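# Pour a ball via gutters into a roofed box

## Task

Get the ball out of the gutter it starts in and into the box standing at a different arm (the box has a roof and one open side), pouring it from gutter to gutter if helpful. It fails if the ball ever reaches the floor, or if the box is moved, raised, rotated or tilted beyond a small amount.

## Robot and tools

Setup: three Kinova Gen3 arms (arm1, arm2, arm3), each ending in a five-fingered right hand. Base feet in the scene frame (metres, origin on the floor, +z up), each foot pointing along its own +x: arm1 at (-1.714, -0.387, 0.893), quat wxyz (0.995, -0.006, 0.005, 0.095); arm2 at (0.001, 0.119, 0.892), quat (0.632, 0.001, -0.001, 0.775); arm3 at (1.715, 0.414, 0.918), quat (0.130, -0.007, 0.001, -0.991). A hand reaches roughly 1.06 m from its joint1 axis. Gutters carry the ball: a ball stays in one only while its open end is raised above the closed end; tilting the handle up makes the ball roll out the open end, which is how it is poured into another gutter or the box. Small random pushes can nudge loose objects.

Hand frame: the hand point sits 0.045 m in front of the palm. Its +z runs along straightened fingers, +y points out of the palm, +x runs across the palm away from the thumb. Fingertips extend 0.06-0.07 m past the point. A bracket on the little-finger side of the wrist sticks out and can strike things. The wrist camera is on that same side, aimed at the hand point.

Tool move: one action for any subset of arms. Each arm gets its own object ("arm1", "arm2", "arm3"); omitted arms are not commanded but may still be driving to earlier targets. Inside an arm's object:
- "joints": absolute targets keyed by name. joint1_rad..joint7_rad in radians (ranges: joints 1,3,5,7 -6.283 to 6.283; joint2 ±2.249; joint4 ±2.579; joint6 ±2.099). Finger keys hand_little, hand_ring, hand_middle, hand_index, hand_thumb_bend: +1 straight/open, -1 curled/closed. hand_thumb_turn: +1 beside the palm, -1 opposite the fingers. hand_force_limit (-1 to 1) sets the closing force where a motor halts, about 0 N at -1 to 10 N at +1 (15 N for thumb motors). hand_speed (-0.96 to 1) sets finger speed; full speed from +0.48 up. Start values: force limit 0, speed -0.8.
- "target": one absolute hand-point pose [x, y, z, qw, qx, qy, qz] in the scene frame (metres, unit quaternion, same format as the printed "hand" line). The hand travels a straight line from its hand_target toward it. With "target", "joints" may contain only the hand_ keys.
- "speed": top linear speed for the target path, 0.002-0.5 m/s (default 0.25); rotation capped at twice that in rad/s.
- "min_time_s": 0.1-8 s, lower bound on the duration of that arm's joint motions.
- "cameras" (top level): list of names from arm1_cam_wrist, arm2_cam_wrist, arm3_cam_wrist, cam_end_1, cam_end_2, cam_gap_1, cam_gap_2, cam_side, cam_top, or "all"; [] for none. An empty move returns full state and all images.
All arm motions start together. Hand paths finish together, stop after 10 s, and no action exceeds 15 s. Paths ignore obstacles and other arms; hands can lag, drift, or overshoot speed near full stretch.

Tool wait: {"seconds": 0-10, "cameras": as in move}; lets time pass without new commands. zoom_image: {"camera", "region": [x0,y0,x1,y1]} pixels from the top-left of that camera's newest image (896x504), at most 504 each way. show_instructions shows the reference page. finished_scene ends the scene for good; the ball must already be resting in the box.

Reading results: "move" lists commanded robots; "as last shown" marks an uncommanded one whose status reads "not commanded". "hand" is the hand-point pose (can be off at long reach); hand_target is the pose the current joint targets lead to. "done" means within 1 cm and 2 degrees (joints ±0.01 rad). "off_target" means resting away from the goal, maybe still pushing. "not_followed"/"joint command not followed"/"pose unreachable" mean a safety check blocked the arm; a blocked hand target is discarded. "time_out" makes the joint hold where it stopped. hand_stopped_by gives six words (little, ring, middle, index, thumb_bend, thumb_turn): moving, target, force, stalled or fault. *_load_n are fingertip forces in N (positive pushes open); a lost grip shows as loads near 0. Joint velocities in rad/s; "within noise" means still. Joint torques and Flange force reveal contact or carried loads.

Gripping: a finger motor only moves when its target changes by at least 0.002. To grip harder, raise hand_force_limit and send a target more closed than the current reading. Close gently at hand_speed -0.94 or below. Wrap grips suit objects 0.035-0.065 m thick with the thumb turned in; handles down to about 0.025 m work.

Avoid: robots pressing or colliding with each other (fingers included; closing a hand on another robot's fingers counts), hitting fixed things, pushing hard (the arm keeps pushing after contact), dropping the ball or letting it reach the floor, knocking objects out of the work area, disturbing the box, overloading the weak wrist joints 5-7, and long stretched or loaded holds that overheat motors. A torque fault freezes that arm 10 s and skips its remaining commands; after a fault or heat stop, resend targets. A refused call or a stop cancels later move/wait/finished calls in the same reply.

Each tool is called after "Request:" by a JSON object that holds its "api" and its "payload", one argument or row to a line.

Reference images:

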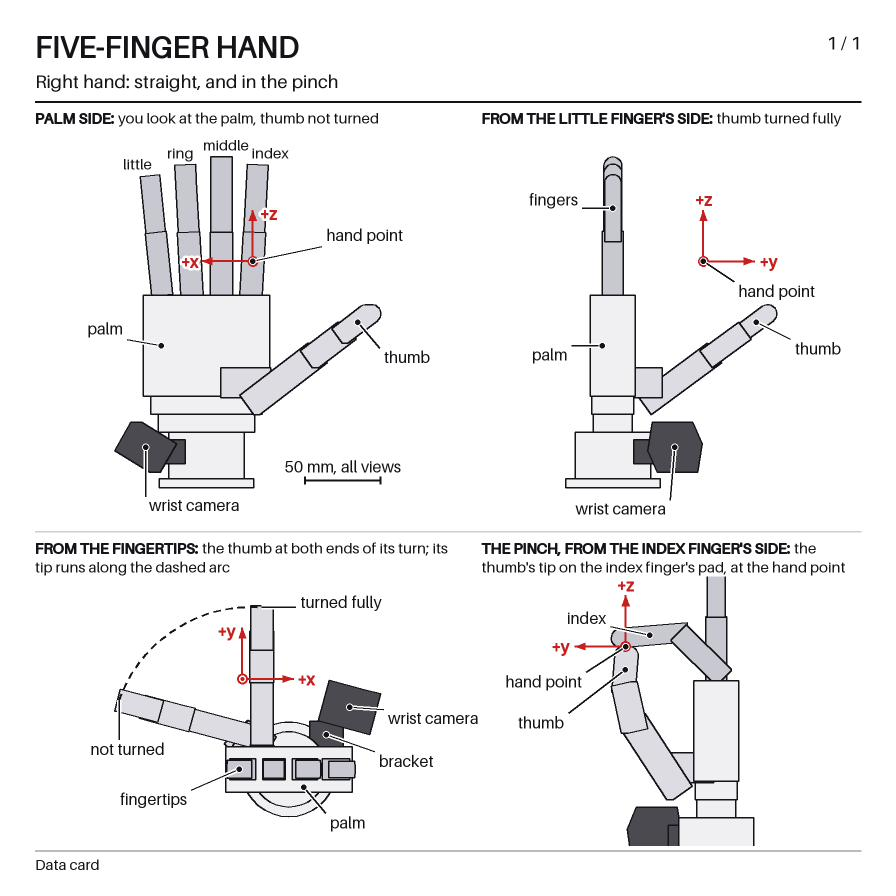

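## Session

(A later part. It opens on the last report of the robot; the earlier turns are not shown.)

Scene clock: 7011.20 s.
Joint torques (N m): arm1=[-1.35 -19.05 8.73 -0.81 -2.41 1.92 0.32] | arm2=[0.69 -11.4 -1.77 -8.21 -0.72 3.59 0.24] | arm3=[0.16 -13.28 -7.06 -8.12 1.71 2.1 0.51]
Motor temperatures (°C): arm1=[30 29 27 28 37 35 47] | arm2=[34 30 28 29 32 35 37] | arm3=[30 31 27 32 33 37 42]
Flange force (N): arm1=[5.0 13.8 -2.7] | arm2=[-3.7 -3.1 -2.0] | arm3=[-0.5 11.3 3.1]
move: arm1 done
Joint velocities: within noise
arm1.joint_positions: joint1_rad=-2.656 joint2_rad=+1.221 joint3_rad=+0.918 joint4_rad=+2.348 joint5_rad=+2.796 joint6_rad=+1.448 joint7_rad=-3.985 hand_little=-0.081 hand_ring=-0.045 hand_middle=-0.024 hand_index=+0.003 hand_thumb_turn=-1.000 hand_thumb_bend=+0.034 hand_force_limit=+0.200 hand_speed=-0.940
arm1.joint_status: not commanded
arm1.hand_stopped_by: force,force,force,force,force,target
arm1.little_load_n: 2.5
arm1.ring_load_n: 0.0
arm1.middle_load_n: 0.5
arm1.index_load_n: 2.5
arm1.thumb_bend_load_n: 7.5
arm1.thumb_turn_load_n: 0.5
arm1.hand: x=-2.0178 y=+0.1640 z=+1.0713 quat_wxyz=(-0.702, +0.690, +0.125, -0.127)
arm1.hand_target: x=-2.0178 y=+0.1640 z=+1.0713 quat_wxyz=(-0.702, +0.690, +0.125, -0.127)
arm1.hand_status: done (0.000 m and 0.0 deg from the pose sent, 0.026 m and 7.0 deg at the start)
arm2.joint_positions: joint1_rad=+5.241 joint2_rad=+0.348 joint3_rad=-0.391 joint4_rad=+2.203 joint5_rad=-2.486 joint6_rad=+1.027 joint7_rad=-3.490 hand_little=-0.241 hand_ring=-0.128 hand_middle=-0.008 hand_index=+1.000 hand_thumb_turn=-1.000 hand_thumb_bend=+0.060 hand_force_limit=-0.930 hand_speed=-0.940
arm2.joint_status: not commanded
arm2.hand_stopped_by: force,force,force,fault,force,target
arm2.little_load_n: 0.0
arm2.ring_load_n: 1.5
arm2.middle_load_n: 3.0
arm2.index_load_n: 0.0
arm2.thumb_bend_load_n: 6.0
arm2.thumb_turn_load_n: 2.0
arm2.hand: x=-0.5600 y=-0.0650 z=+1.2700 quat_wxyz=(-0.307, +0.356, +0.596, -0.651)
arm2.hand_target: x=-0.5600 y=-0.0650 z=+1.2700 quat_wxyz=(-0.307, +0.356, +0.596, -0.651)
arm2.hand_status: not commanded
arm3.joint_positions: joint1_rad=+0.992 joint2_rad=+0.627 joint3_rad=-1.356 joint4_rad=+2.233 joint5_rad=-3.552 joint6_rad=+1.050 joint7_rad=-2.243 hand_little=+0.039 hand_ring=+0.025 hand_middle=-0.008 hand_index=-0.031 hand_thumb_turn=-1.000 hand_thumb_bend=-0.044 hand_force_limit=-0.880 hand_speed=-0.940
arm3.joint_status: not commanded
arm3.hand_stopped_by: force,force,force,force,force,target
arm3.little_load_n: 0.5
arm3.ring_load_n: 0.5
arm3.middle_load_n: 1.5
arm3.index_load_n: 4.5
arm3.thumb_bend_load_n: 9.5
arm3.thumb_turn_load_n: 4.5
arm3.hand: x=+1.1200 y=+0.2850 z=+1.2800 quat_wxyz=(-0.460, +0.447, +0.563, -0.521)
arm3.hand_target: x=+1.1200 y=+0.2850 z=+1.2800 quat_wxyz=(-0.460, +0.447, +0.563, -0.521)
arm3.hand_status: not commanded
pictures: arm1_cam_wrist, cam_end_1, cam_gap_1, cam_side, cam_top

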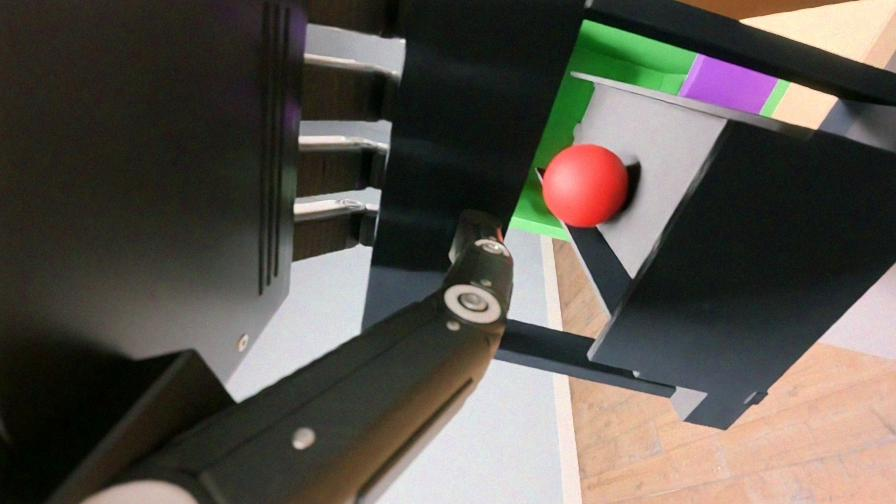

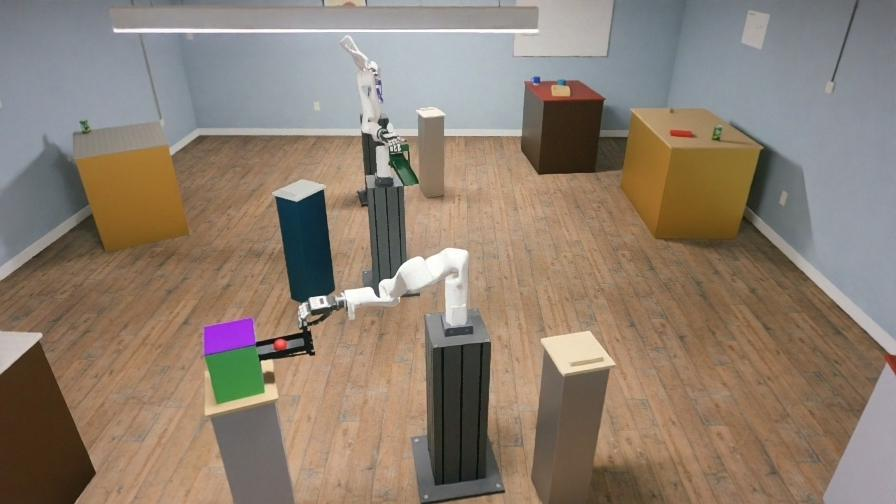

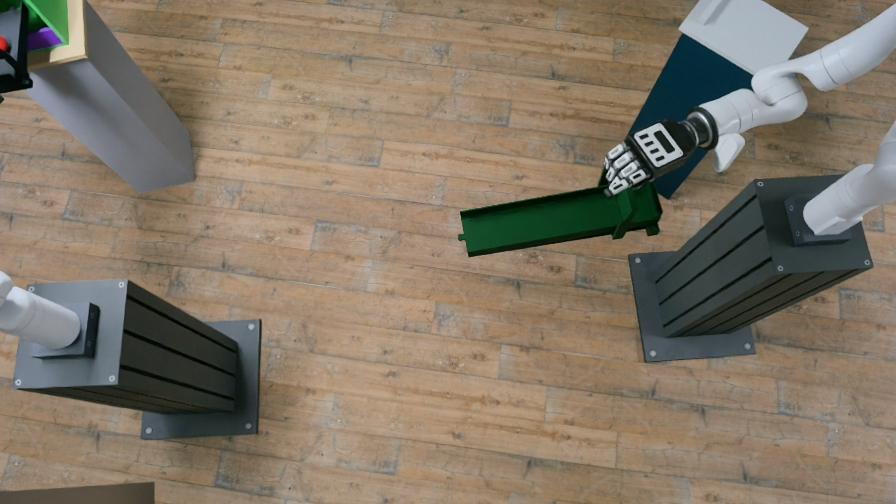

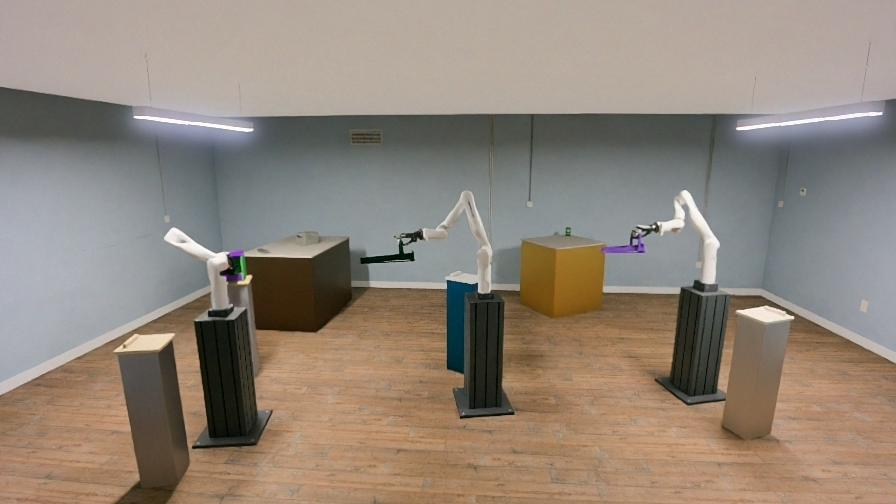

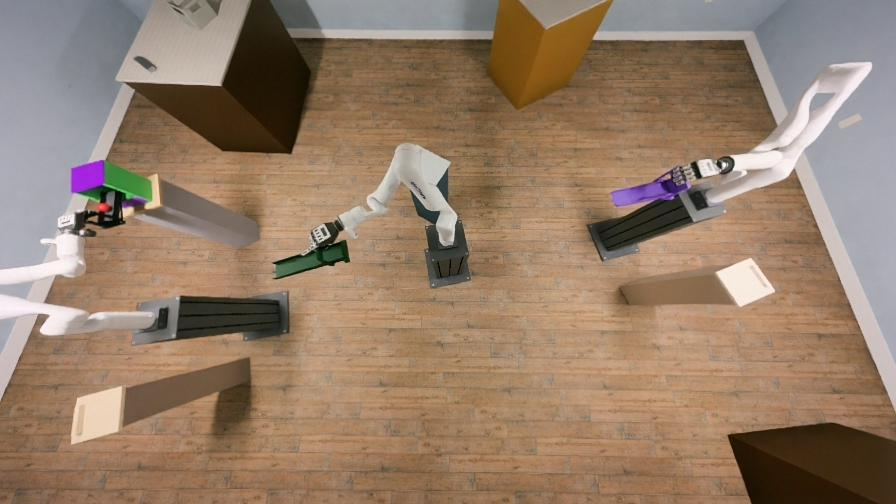

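Request:
{"api": "wait", "payload": {
  "seconds": 0.5,
  "cameras": ["cam_gap_1", "cam_top", "cam_side", "cam_end_1", "arm1_cam_wrist"]
}}

Request:
{"api": "zoom_image", "payload": {
  "camera": "arm1_cam_wrist",
  "region": [480, 20, 880, 320]
}}

Request:
{"api": "zoom_image", "payload": {
  "camera": "cam_top",
  "region": [60, 150, 180, 240]
}}

Request:
{"api": "zoom_image", "payload": {
  "camera": "cam_side",
  "region": [205, 240, 275, 290]
}}

Scene clock: 7022.47 s.
Joint torques (N m): arm1=[-1.29 -18.85 8.54 -0.78 -2.28 1.8 0.33] | arm2=[0.71 -11.38 -1.75 -8.2 -0.71 3.61 0.2] | arm3=[0.18 -13.29 -7 -8.1 1.71 2.09 0.51]
Motor temperatures (°C): arm1=[30 29 27 28 37 35 47] | arm2=[34 30 28 29 32 35 37] | arm3=[30 31 27 32 33 37 42]
Flange force (N): arm1=[4.9 13.4 -2.9] | arm2=[-3.8 -3.1 -1.9] | arm3=[-0.6 11.3 3.1]
Joint velocities: within noise
arm1.joint_positions: joint1_rad=-2.656 joint2_rad=+1.221 joint3_rad=+0.918 joint4_rad=+2.348 joint5_rad=+2.796 joint6_rad=+1.448 joint7_rad=-3.985 hand_little=-0.081 hand_ring=-0.045 hand_middle=-0.024 hand_index=+0.003 hand_thumb_turn=-1.000 hand_thumb_bend=+0.034 hand_force_limit=+0.200 hand_speed=-0.940
arm1.joint_status: not commanded
arm1.hand_stopped_by: force,force,force,force,force,target
arm1.little_load_n: 2.5
arm1.ring_load_n: 0.0
arm1.middle_load_n: 0.5
arm1.index_load_n: 2.0
arm1.thumb_bend_load_n: 7.5
arm1.thumb_turn_load_n: 1.0
arm1.hand: x=-2.0178 y=+0.1640 z=+1.0713 quat_wxyz=(-0.702, +0.690, +0.125, -0.127)
arm1.hand_target: x=-2.0178 y=+0.1640 z=+1.0713 quat_wxyz=(-0.702, +0.690, +0.125, -0.127)
arm1.hand_status: done (0.000 m and 0.0 deg from the pose sent, 0.026 m and 7.0 deg at the start)
arm2.joint_positions: joint1_rad=+5.241 joint2_rad=+0.348 joint3_rad=-0.391 joint4_rad=+2.203 joint5_rad=-2.486 joint6_rad=+1.027 joint7_rad=-3.490 hand_little=-0.241 hand_ring=-0.128 hand_middle=-0.008 hand_index=+1.000 hand_thumb_turn=-1.000 hand_thumb_bend=+0.060 hand_force_limit=-0.930 hand_speed=-0.940
arm2.joint_status: not commanded
arm2.hand_stopped_by: force,force,force,fault,force,target
arm2.little_load_n: 0.0
arm2.ring_load_n: 1.5
arm2.middle_load_n: 3.0
arm2.index_load_n: 0.0
arm2.thumb_bend_load_n: 6.0
arm2.thumb_turn_load_n: 2.0
arm2.hand: x=-0.5600 y=-0.0650 z=+1.2700 quat_wxyz=(-0.307, +0.356, +0.596, -0.651)
arm2.hand_target: x=-0.5600 y=-0.0650 z=+1.2700 quat_wxyz=(-0.307, +0.356, +0.596, -0.651)
arm2.hand_status: not commanded
arm3.joint_positions: joint1_rad=+0.992 joint2_rad=+0.627 joint3_rad=-1.356 joint4_rad=+2.233 joint5_rad=-3.552 joint6_rad=+1.050 joint7_rad=-2.243 hand_little=+0.039 hand_ring=+0.025 hand_middle=-0.008 hand_index=-0.031 hand_thumb_turn=-1.000 hand_thumb_bend=-0.044 hand_force_limit=-0.880 hand_speed=-0.940
arm3.joint_status: not commanded
arm3.hand_stopped_by: force,force,force,force,force,target
arm3.little_load_n: 0.5
arm3.ring_load_n: 0.5
arm3.middle_load_n: 1.5
arm3.index_load_n: 4.5
arm3.thumb_bend_load_n: 9.5
arm3.thumb_turn_load_n: 4.5
arm3.hand: x=+1.1200 y=+0.2850 z=+1.2800 quat_wxyz=(-0.460, +0.447, +0.563, -0.521)
arm3.hand_target: x=+1.1200 y=+0.2850 z=+1.2800 quat_wxyz=(-0.460, +0.447, +0.563, -0.521)
arm3.hand_status: not commanded
wait: 0.50 s; at rest from the start
pictures: arm1_cam_wrist, cam_end_1, cam_gap_1, cam_side, cam_top

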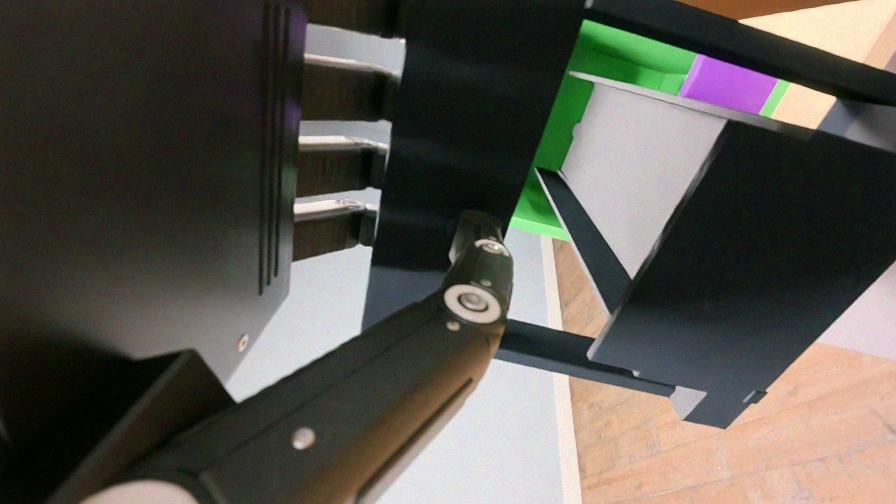

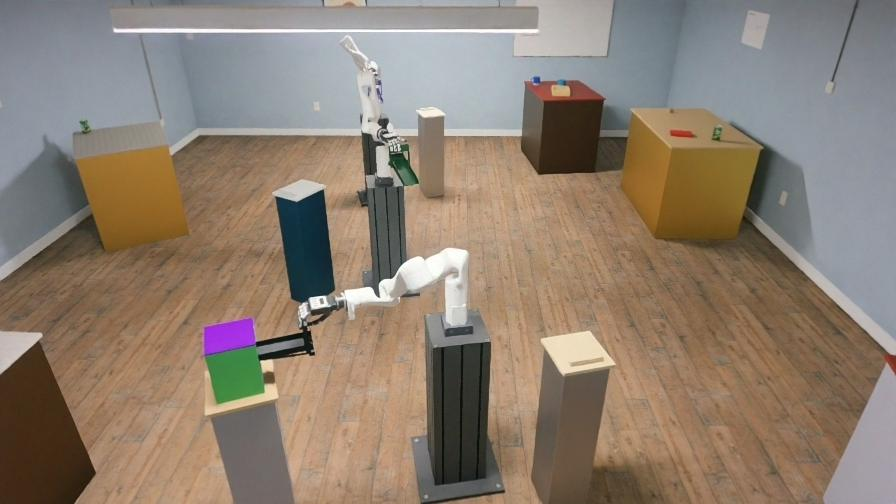

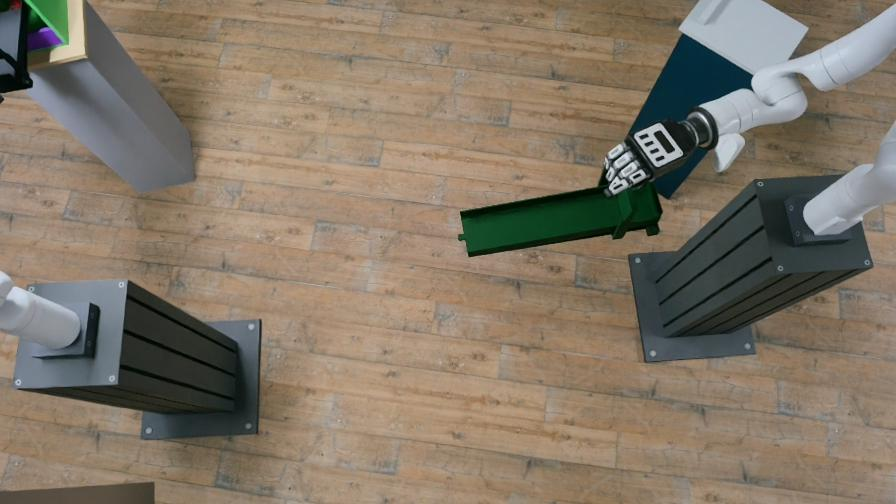

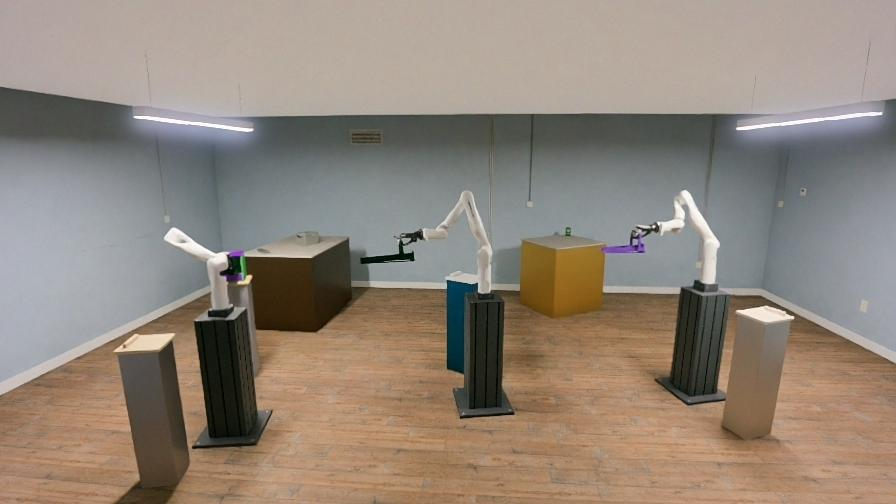

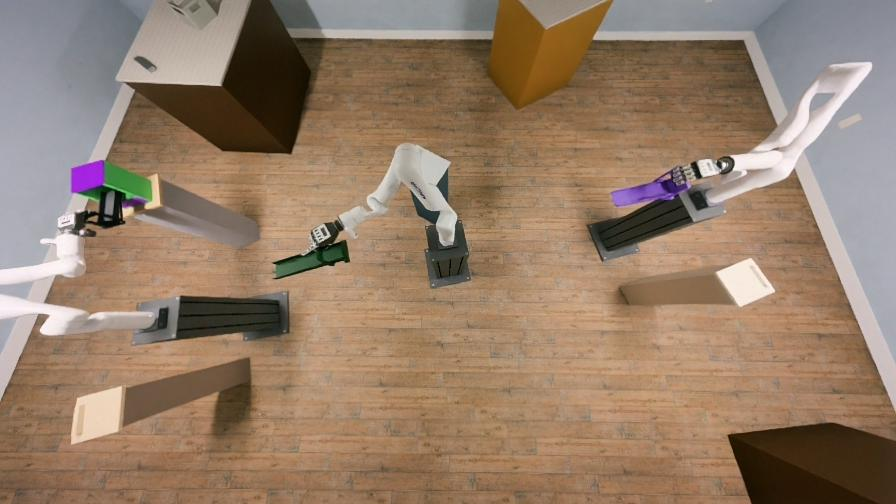

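Scaled by 1.260 from the camera's image (finer frame: 1280x720).

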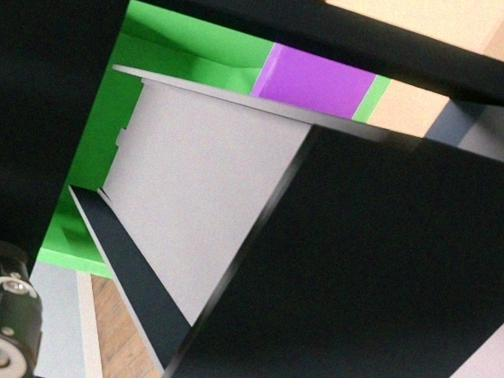

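Scaled by 4.200 from the camera's image (finer frame: 1280x720).

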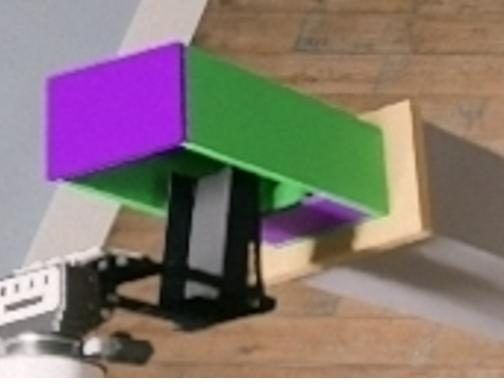

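Scaled by 7.200 from the camera's image (finer frame: 1280x720).

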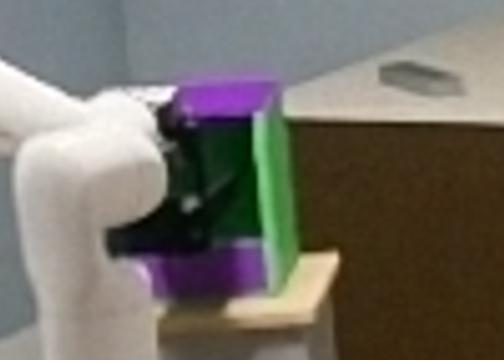

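Request:
{"api": "zoom_image", "payload": {
  "camera": "cam_gap_1",
  "region": [0, 0, 100, 75]
}}

Scaled by 5.040 from the camera's image (finer frame: 1280x720).

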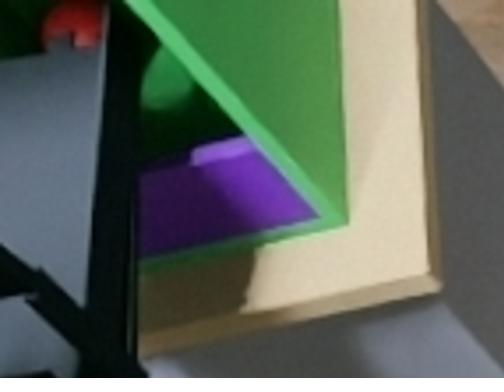

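Request:
{"api": "wait", "payload": {
  "seconds": 0.5,
  "cameras": ["cam_gap_1", "cam_side"]
}}

Request:
{"api": "zoom_image", "payload": {
  "camera": "cam_gap_1",
  "region": [0, 0, 80, 60]
}}

Scene clock: 7034.97 s.
Joint torques (N m): arm1=[-1.34 -18.86 8.51 -0.73 -2.27 1.81 0.31] | arm2=[0.68 -11.44 -1.8 -8.21 -0.75 3.59 0.22] | arm3=[0.17 -13.28 -7.07 -8.12 1.72 2.1 0.5]
Motor temperatures (°C): arm1=[30 29 27 28 37 35 47] | arm2=[34 30 28 29 32 35 37] | arm3=[30 31 27 32 33 37 42]
Flange force (N): arm1=[4.9 13.4 -2.7] | arm2=[-3.5 -3.0 -2.0] | arm3=[-0.6 11.4 3.1]
Joint velocities: within noise
arm1.joint_positions: joint1_rad=-2.656 joint2_rad=+1.221 joint3_rad=+0.918 joint4_rad=+2.348 joint5_rad=+2.796 joint6_rad=+1.448 joint7_rad=-3.985 hand_little=-0.081 hand_ring=-0.045 hand_middle=-0.024 hand_index=+0.003 hand_thumb_turn=-1.000 hand_thumb_bend=+0.034 hand_force_limit=+0.200 hand_speed=-0.940
arm1.joint_status: not commanded
arm1.hand_stopped_by: force,force,force,force,force,target
arm1.little_load_n: 2.0
arm1.ring_load_n: 0.0
arm1.middle_load_n: 0.5
arm1.index_load_n: 2.0
arm1.thumb_bend_load_n: 7.5
arm1.thumb_turn_load_n: 1.0
arm1.hand: x=-2.0178 y=+0.1640 z=+1.0713 quat_wxyz=(-0.702, +0.690, +0.125, -0.127)
arm1.hand_target: x=-2.0178 y=+0.1640 z=+1.0713 quat_wxyz=(-0.702, +0.690, +0.125, -0.127)
arm1.hand_status: done (0.000 m and 0.0 deg from the pose sent, 0.026 m and 7.0 deg at the start)
arm2.joint_positions: joint1_rad=+5.241 joint2_rad=+0.348 joint3_rad=-0.391 joint4_rad=+2.203 joint5_rad=-2.486 joint6_rad=+1.027 joint7_rad=-3.490 hand_little=-0.241 hand_ring=-0.128 hand_middle=-0.008 hand_index=+1.000 hand_thumb_turn=-1.000 hand_thumb_bend=+0.060 hand_force_limit=-0.930 hand_speed=-0.940
arm2.joint_status: not commanded
arm2.hand_stopped_by: force,force,force,fault,force,target
arm2.little_load_n: 0.0
arm2.ring_load_n: 1.5
arm2.middle_load_n: 3.0
arm2.index_load_n: 0.0
arm2.thumb_bend_load_n: 6.0
arm2.thumb_turn_load_n: 2.0
arm2.hand: x=-0.5600 y=-0.0650 z=+1.2700 quat_wxyz=(-0.307, +0.356, +0.596, -0.651)
arm2.hand_target: x=-0.5600 y=-0.0650 z=+1.2700 quat_wxyz=(-0.307, +0.356, +0.596, -0.651)
arm2.hand_status: not commanded
arm3.joint_positions: joint1_rad=+0.992 joint2_rad=+0.627 joint3_rad=-1.356 joint4_rad=+2.233 joint5_rad=-3.552 joint6_rad=+1.050 joint7_rad=-2.243 hand_little=+0.039 hand_ring=+0.025 hand_middle=-0.008 hand_index=-0.031 hand_thumb_turn=-1.000 hand_thumb_bend=-0.044 hand_force_limit=-0.880 hand_speed=-0.940
arm3.joint_status: not commanded
arm3.hand_stopped_by: force,force,force,force,force,target
arm3.little_load_n: 0.5
arm3.ring_load_n: 0.5
arm3.middle_load_n: 1.5
arm3.index_load_n: 5.0
arm3.thumb_bend_load_n: 9.5
arm3.thumb_turn_load_n: 4.5
arm3.hand: x=+1.1200 y=+0.2850 z=+1.2800 quat_wxyz=(-0.460, +0.447, +0.563, -0.521)
arm3.hand_target: x=+1.1200 y=+0.2850 z=+1.2800 quat_wxyz=(-0.460, +0.447, +0.563, -0.521)
arm3.hand_status: not commanded
wait: 0.50 s; at rest from the start

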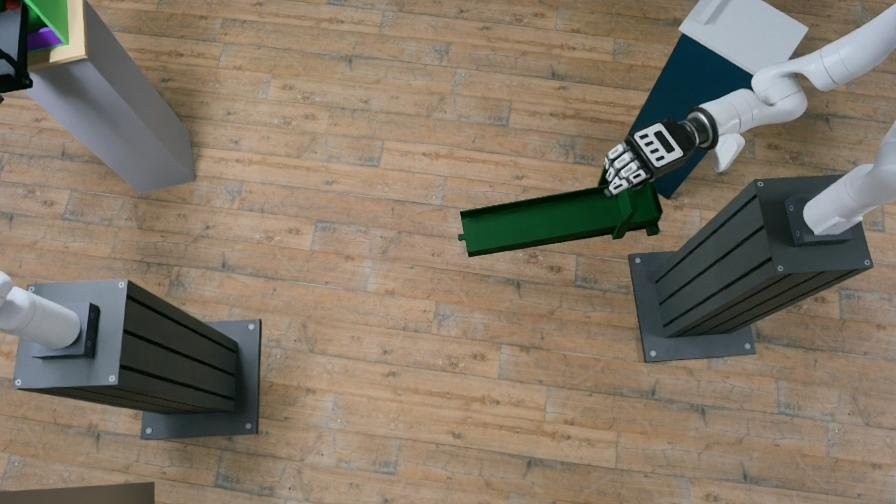

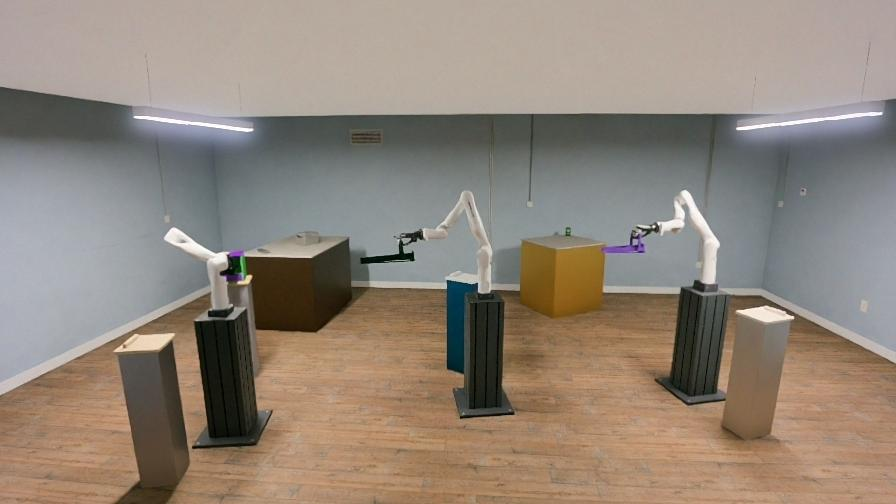

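Scaled by 6.300 from the camera's image (finer frame: 1280x720).

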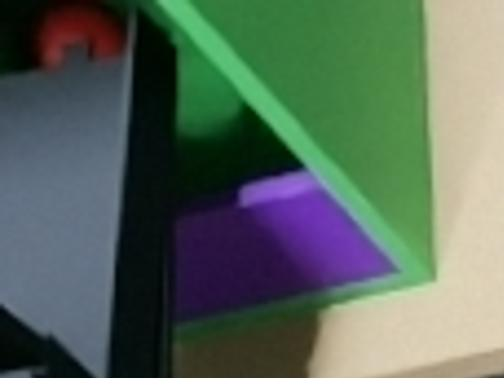

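Request:
{"api": "move", "payload": {
  "arm1": {"target": [-2.0098, 0.1426, 1.006, 0.8061, -0.5644, -0.1020, 0.1457], "speed": 0.04},
  "cameras": ["cam_gap_1", "cam_end_1"]
}}

Request:
{"api": "zoom_image", "payload": {
  "camera": "cam_gap_1",
  "region": [0, 0, 80, 60]
}}

Scene clock: 7073.30 s.
Joint torques (N m): arm1=[-1.3 -19.2 8.22 2.72 -2.33 1.52 0.32] | arm2=[0.72 -11.45 -1.69 -8.26 -0.65 3.59 0.22] | arm3=[0.12 -13.3 -6.99 -8.07 1.71 2.1 0.51]
Motor temperatures (°C): arm1=[30 29 27 28 37 36 47] | arm2=[34 30 28 29 32 35 37] | arm3=[30 31 27 32 33 37 42]
Flange force (N): arm1=[5.5 6.0 -8.4] | arm2=[-4.0 -2.8 -1.9] | arm3=[-0.3 11.1 3.1]
move: arm1 done
Joint velocities: within noise
arm1.joint_positions: joint1_rad=-2.620 joint2_rad=+1.662 joint3_rad=+0.626 joint4_rad=+2.175 joint5_rad=+2.135 joint6_rad=+1.815 joint7_rad=-4.079 hand_little=-0.081 hand_ring=-0.045 hand_middle=-0.024 hand_index=+0.003 hand_thumb_turn=-1.000 hand_thumb_bend=+0.034 hand_force_limit=+0.200 hand_speed=-0.940
arm1.joint_status: not commanded
arm1.hand_stopped_by: force,force,force,force,force,target
arm1.little_load_n: 2.0
arm1.ring_load_n: 0.0
arm1.middle_load_n: 0.5
arm1.index_load_n: 2.0
arm1.thumb_bend_load_n: 7.5
arm1.thumb_turn_load_n: 1.0
arm1.hand: x=-2.0098 y=+0.1426 z=+1.0060 quat_wxyz=(-0.806, +0.564, +0.102, -0.146)
arm1.hand_target: x=-2.0098 y=+0.1426 z=+1.0060 quat_wxyz=(-0.806, +0.564, +0.102, -0.146)
arm1.hand_status: done (0.000 m and 0.0 deg from the pose sent, 0.069 m and 19.0 deg at the start)
arm2, arm3: as last shown
arm3.ring_load_n: 1.0
pictures: cam_end_1, cam_gap_1

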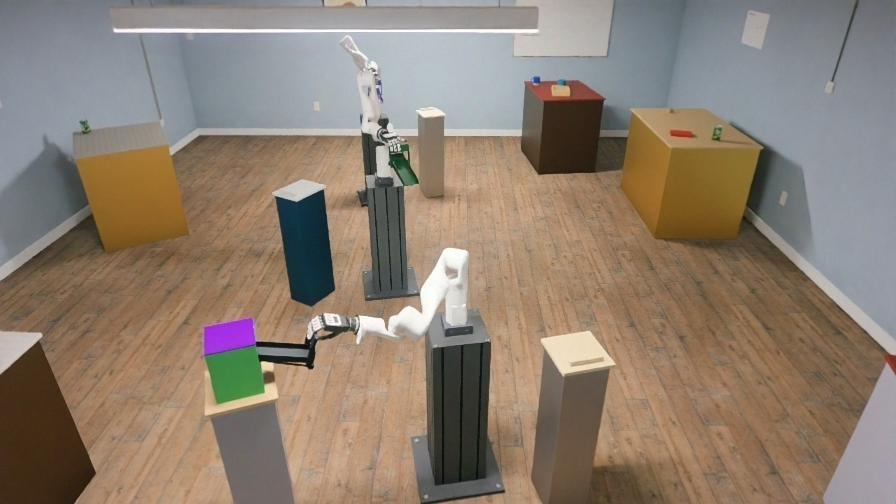

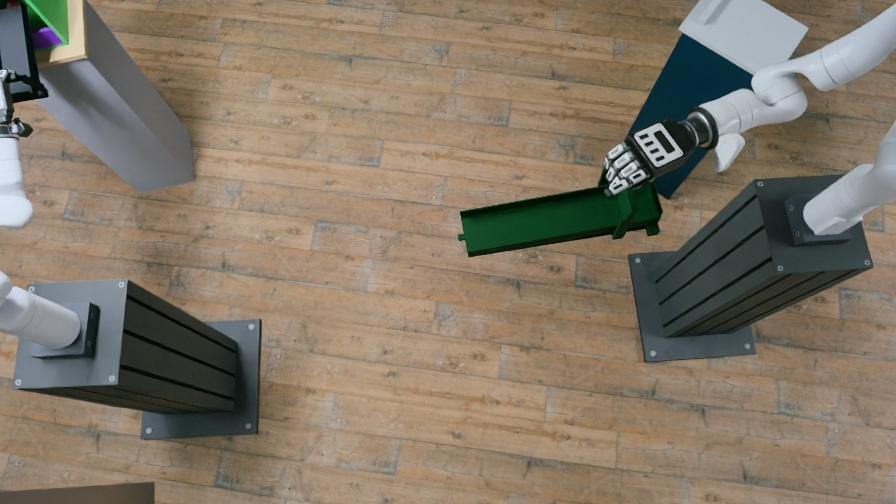

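Scaled by 6.300 from the camera's image (finer frame: 1280x720).

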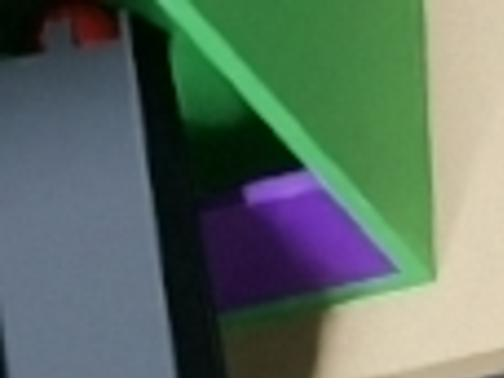

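Request:
{"api": "move", "payload": {
  "arm1": {"target": [-1.9783, 0.0583, 1.014, 0.8061, -0.5644, -0.1020, 0.1457], "speed": 0.04},
  "cameras": ["cam_gap_1", "cam_end_1", "cam_side", "cam_top", "arm1_cam_wrist"]
}}

Request:
{"api": "zoom_image", "payload": {
  "camera": "cam_gap_1",
  "region": [0, 0, 100, 75]
}}

Request:
{"api": "zoom_image", "payload": {
  "camera": "cam_top",
  "region": [60, 150, 180, 240]
}}

Request:
{"api": "zoom_image", "payload": {
  "camera": "cam_side",
  "region": [205, 240, 275, 290]
}}

Scene clock: 7084.57 s.
Joint torques (N m): arm1=[-1.24 -17.08 6.65 4.64 -2.47 0.97 0.37] | arm2=[0.61 -11.45 -1.68 -8.19 -0.72 3.59 0.21] | arm3=[0.17 -13.23 -7.02 -8.13 1.72 2.12 0.51]
Motor temperatures (°C): arm1=[30 29 27 28 37 36 47] | arm2=[34 30 28 29 32 35 37] | arm3=[30 31 27 32 33 37 42]
Flange force (N): arm1=[8.2 3.5 -11.0] | arm2=[-3.6 -3.0 -2.0] | arm3=[-0.5 11.1 2.9]
move: arm1 done
Joint velocities: within noise
arm1.joint_positions: joint1_rad=-2.692 joint2_rad=+1.733 joint3_rad=+0.445 joint4_rad=+2.392 joint5_rad=+1.883 joint6_rad=+1.977 joint7_rad=-4.279 hand_little=-0.081 hand_ring=-0.045 hand_middle=-0.024 hand_index=+0.003 hand_thumb_turn=-1.000 hand_thumb_bend=+0.034 hand_force_limit=+0.200 hand_speed=-0.940
arm1.joint_status: not commanded
arm1.hand_stopped_by: force,force,force,force,force,target
arm1.little_load_n: 2.0
arm1.ring_load_n: 0.0
arm1.middle_load_n: 0.5
arm1.index_load_n: 2.0
arm1.thumb_bend_load_n: 7.5
arm1.thumb_turn_load_n: 1.0
arm1.hand: x=-1.9783 y=+0.0583 z=+1.0140 quat_wxyz=(-0.806, +0.564, +0.102, -0.146)
arm1.hand_target: x=-1.9783 y=+0.0583 z=+1.0140 quat_wxyz=(-0.806, +0.564, +0.102, -0.146)
arm1.hand_status: done (0.000 m and 0.0 deg from the pose sent, 0.090 m and 0.0 deg at the start)
arm2, arm3: as last shown
arm3.ring_load_n: 0.5
pictures: arm1_cam_wrist, cam_end_1, cam_gap_1, cam_side, cam_top

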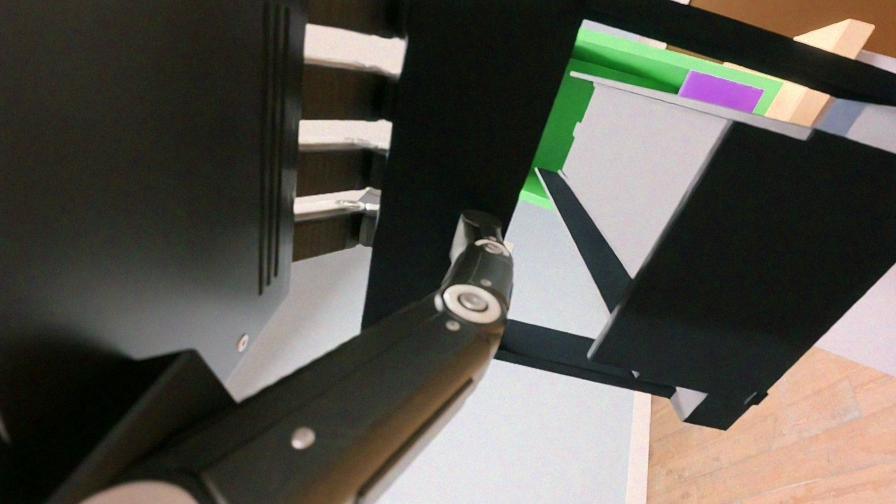

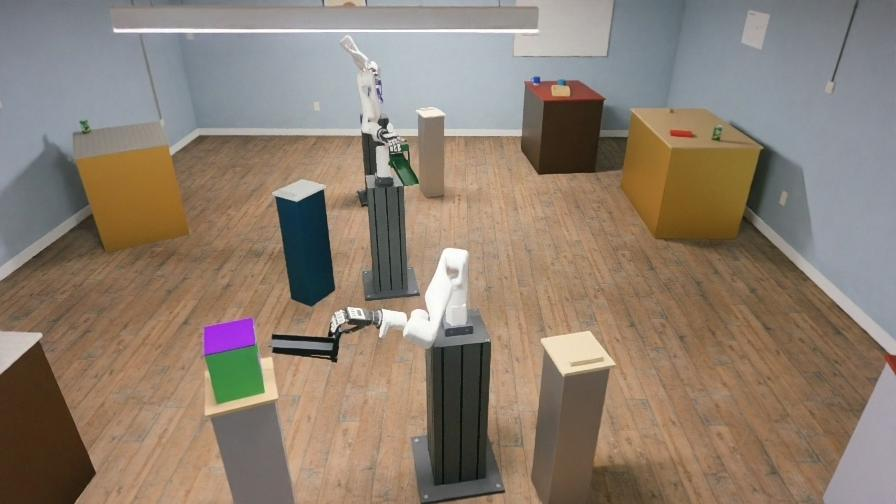

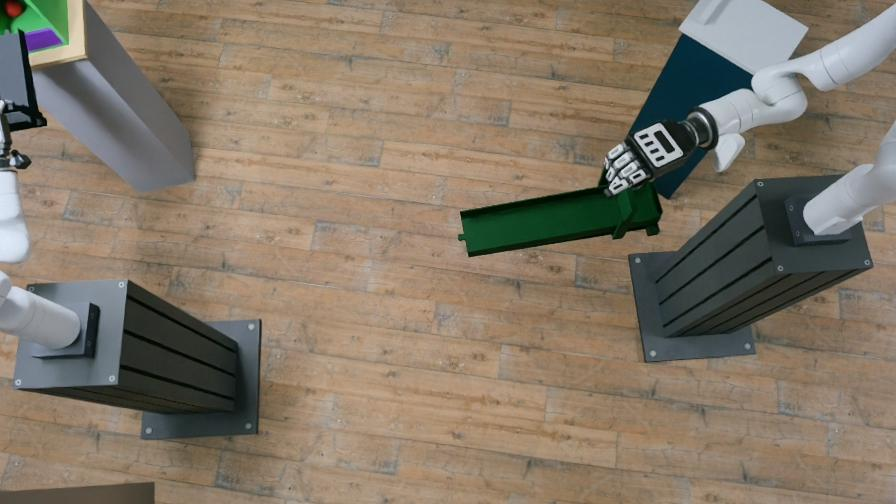

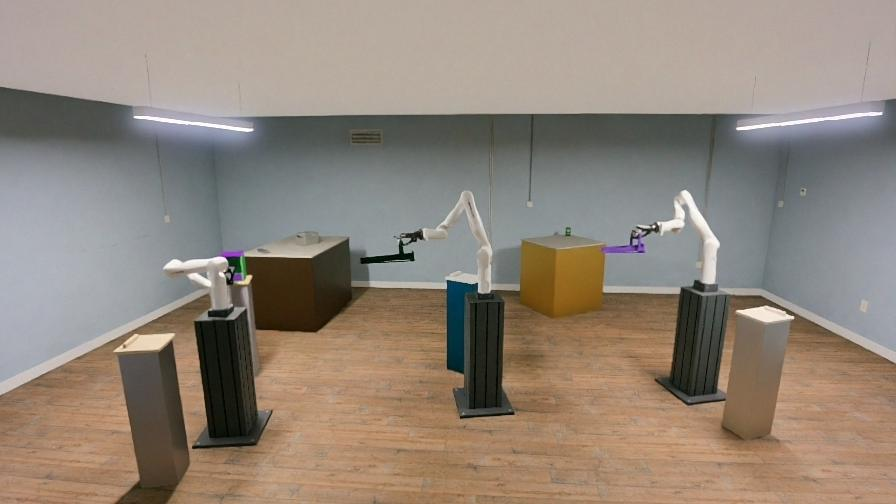

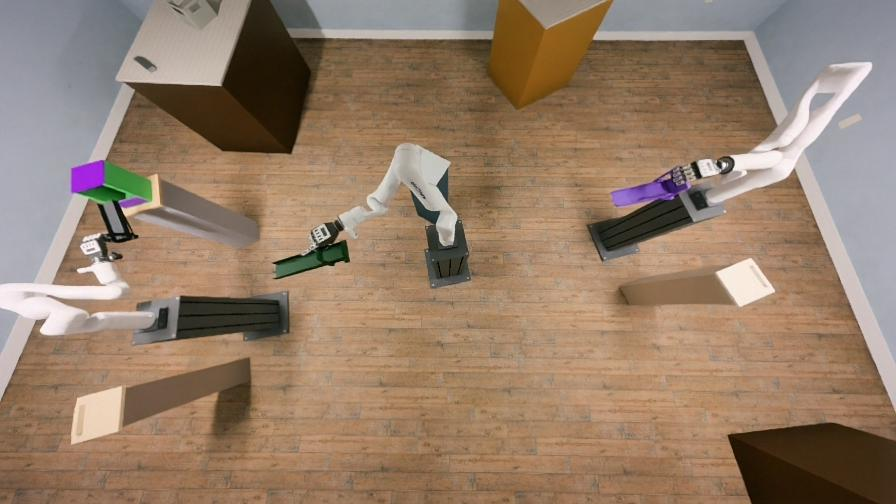

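Scaled by 5.040 from the camera's image (finer frame: 1280x720).

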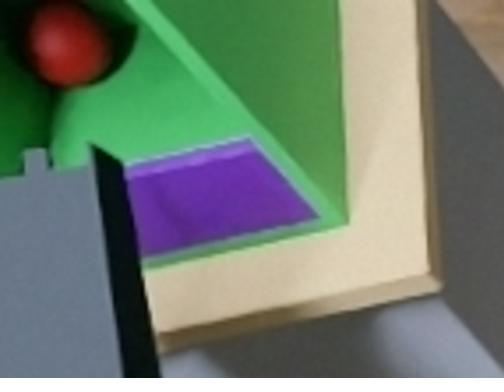

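Scaled by 4.200 from the camera's image (finer frame: 1280x720).

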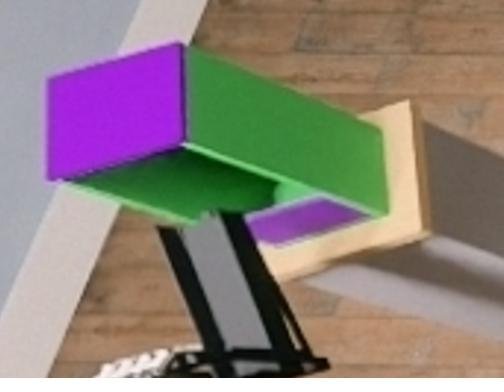

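Scaled by 7.200 from the camera's image (finer frame: 1280x720).

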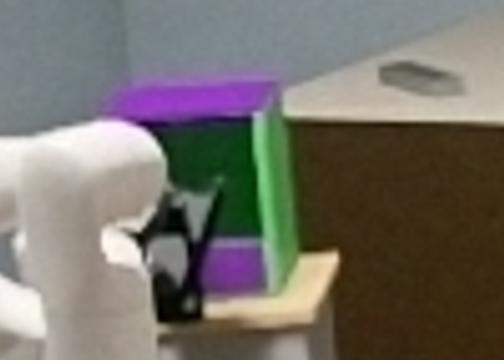

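Request:
{"api": "move", "payload": {
  "arm1": {"joints": {"joint1_rad": -2.3}, "min_time_s": 6},
  "cameras": ["cam_gap_1", "cam_end_1"]
}}

Request:
{"api": "zoom_image", "payload": {
  "camera": "cam_gap_1",
  "region": [0, 0, 100, 75]
}}

Scene clock: 7107.00 s.
Joint torques (N m): arm1=[-1.34 -17.06 6.67 4.73 -2.49 0.93 0.32] | arm2=[0.72 -11.37 -1.64 -8.16 -0.7 3.6 0.18] | arm3=[0.17 -13.29 -7.04 -8.1 1.72 2.09 0.49]
Motor temperatures (°C): arm1=[30 29 27 28 37 36 47] | arm2=[34 30 28 29 32 35 37] | arm3=[30 31 27 32 33 37 42]
Flange force (N): arm1=[8.3 3.8 -10.8] | arm2=[-3.9 -3.1 -1.7] | arm3=[-0.6 11.3 3.2]
move: arm1 done
Joint velocities: within noise
arm1.joint_positions: joint1_rad=-2.300 joint2_rad=+1.733 joint3_rad=+0.445 joint4_rad=+2.392 joint5_rad=+1.883 joint6_rad=+1.977 joint7_rad=-4.279 hand_little=-0.081 hand_ring=-0.045 hand_middle=-0.024 hand_index=+0.003 hand_thumb_turn=-1.000 hand_thumb_bend=+0.034 hand_force_limit=+0.200 hand_speed=-0.940
arm1.joint_status: all done
arm1.hand_stopped_by: force,force,force,force,force,target
arm1.little_load_n: 2.5
arm1.ring_load_n: 0.0
arm1.middle_load_n: 0.5
arm1.index_load_n: 2.0
arm1.thumb_bend_load_n: 7.5
arm1.thumb_turn_load_n: 1.0
arm1.hand: x=-1.7889 y=+0.1261 z=+1.0115 quat_wxyz=(-0.818, +0.575, -0.008, +0.015)
arm1.hand_target: x=-1.7889 y=+0.1261 z=+1.0115 quat_wxyz=(-0.818, +0.575, -0.008, +0.015)
arm1.hand_status: not commanded
arm2, arm3: as last shown
arm3.index_load_n: 4.5
pictures: cam_end_1, cam_gap_1

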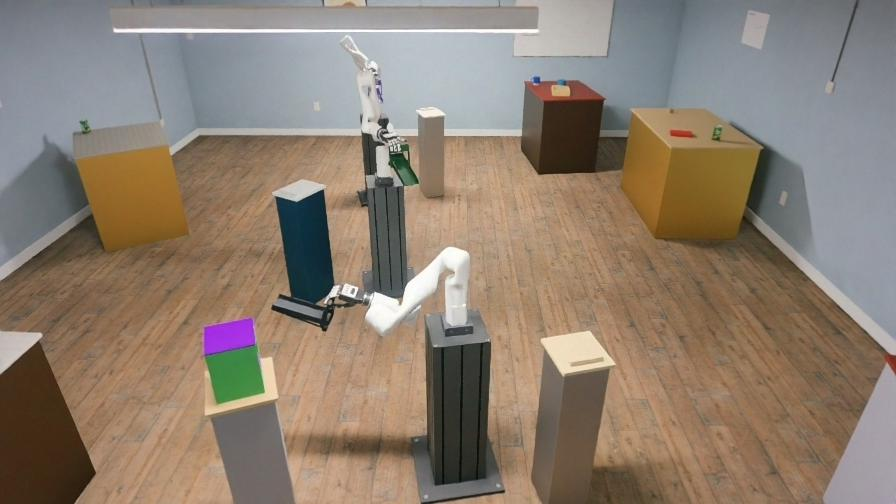

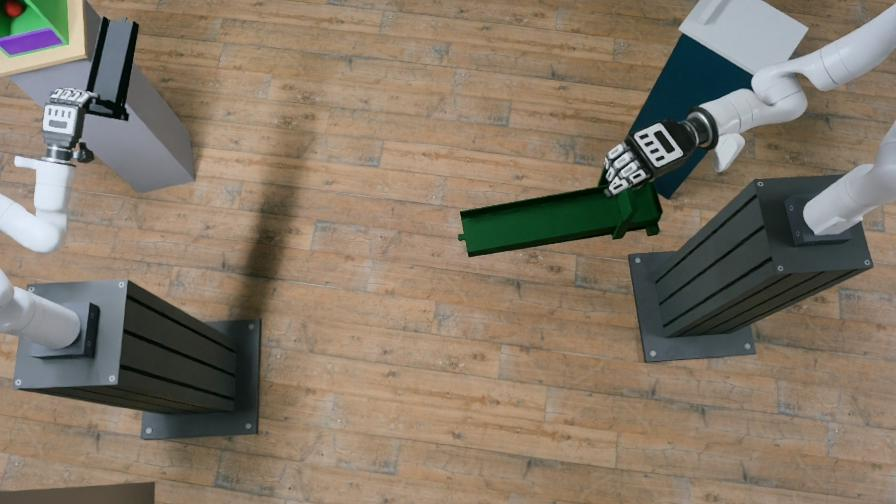

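Scaled by 5.040 from the camera's image (finer frame: 1280x720).

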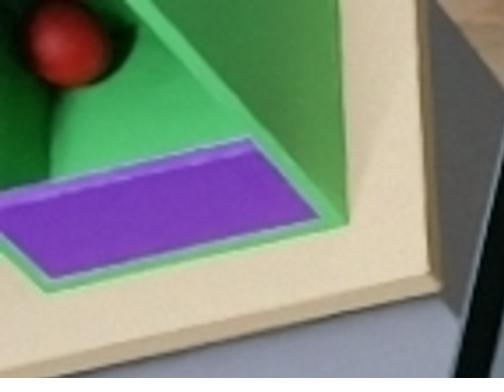

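The ball rests inside the box, the box has not moved, and arm 1's gutter is clear of it. I am ending the scene now.

Request:
{"api": "finished_scene", "payload": {
  "scene": 1
}}

The scene is finished: the task was done.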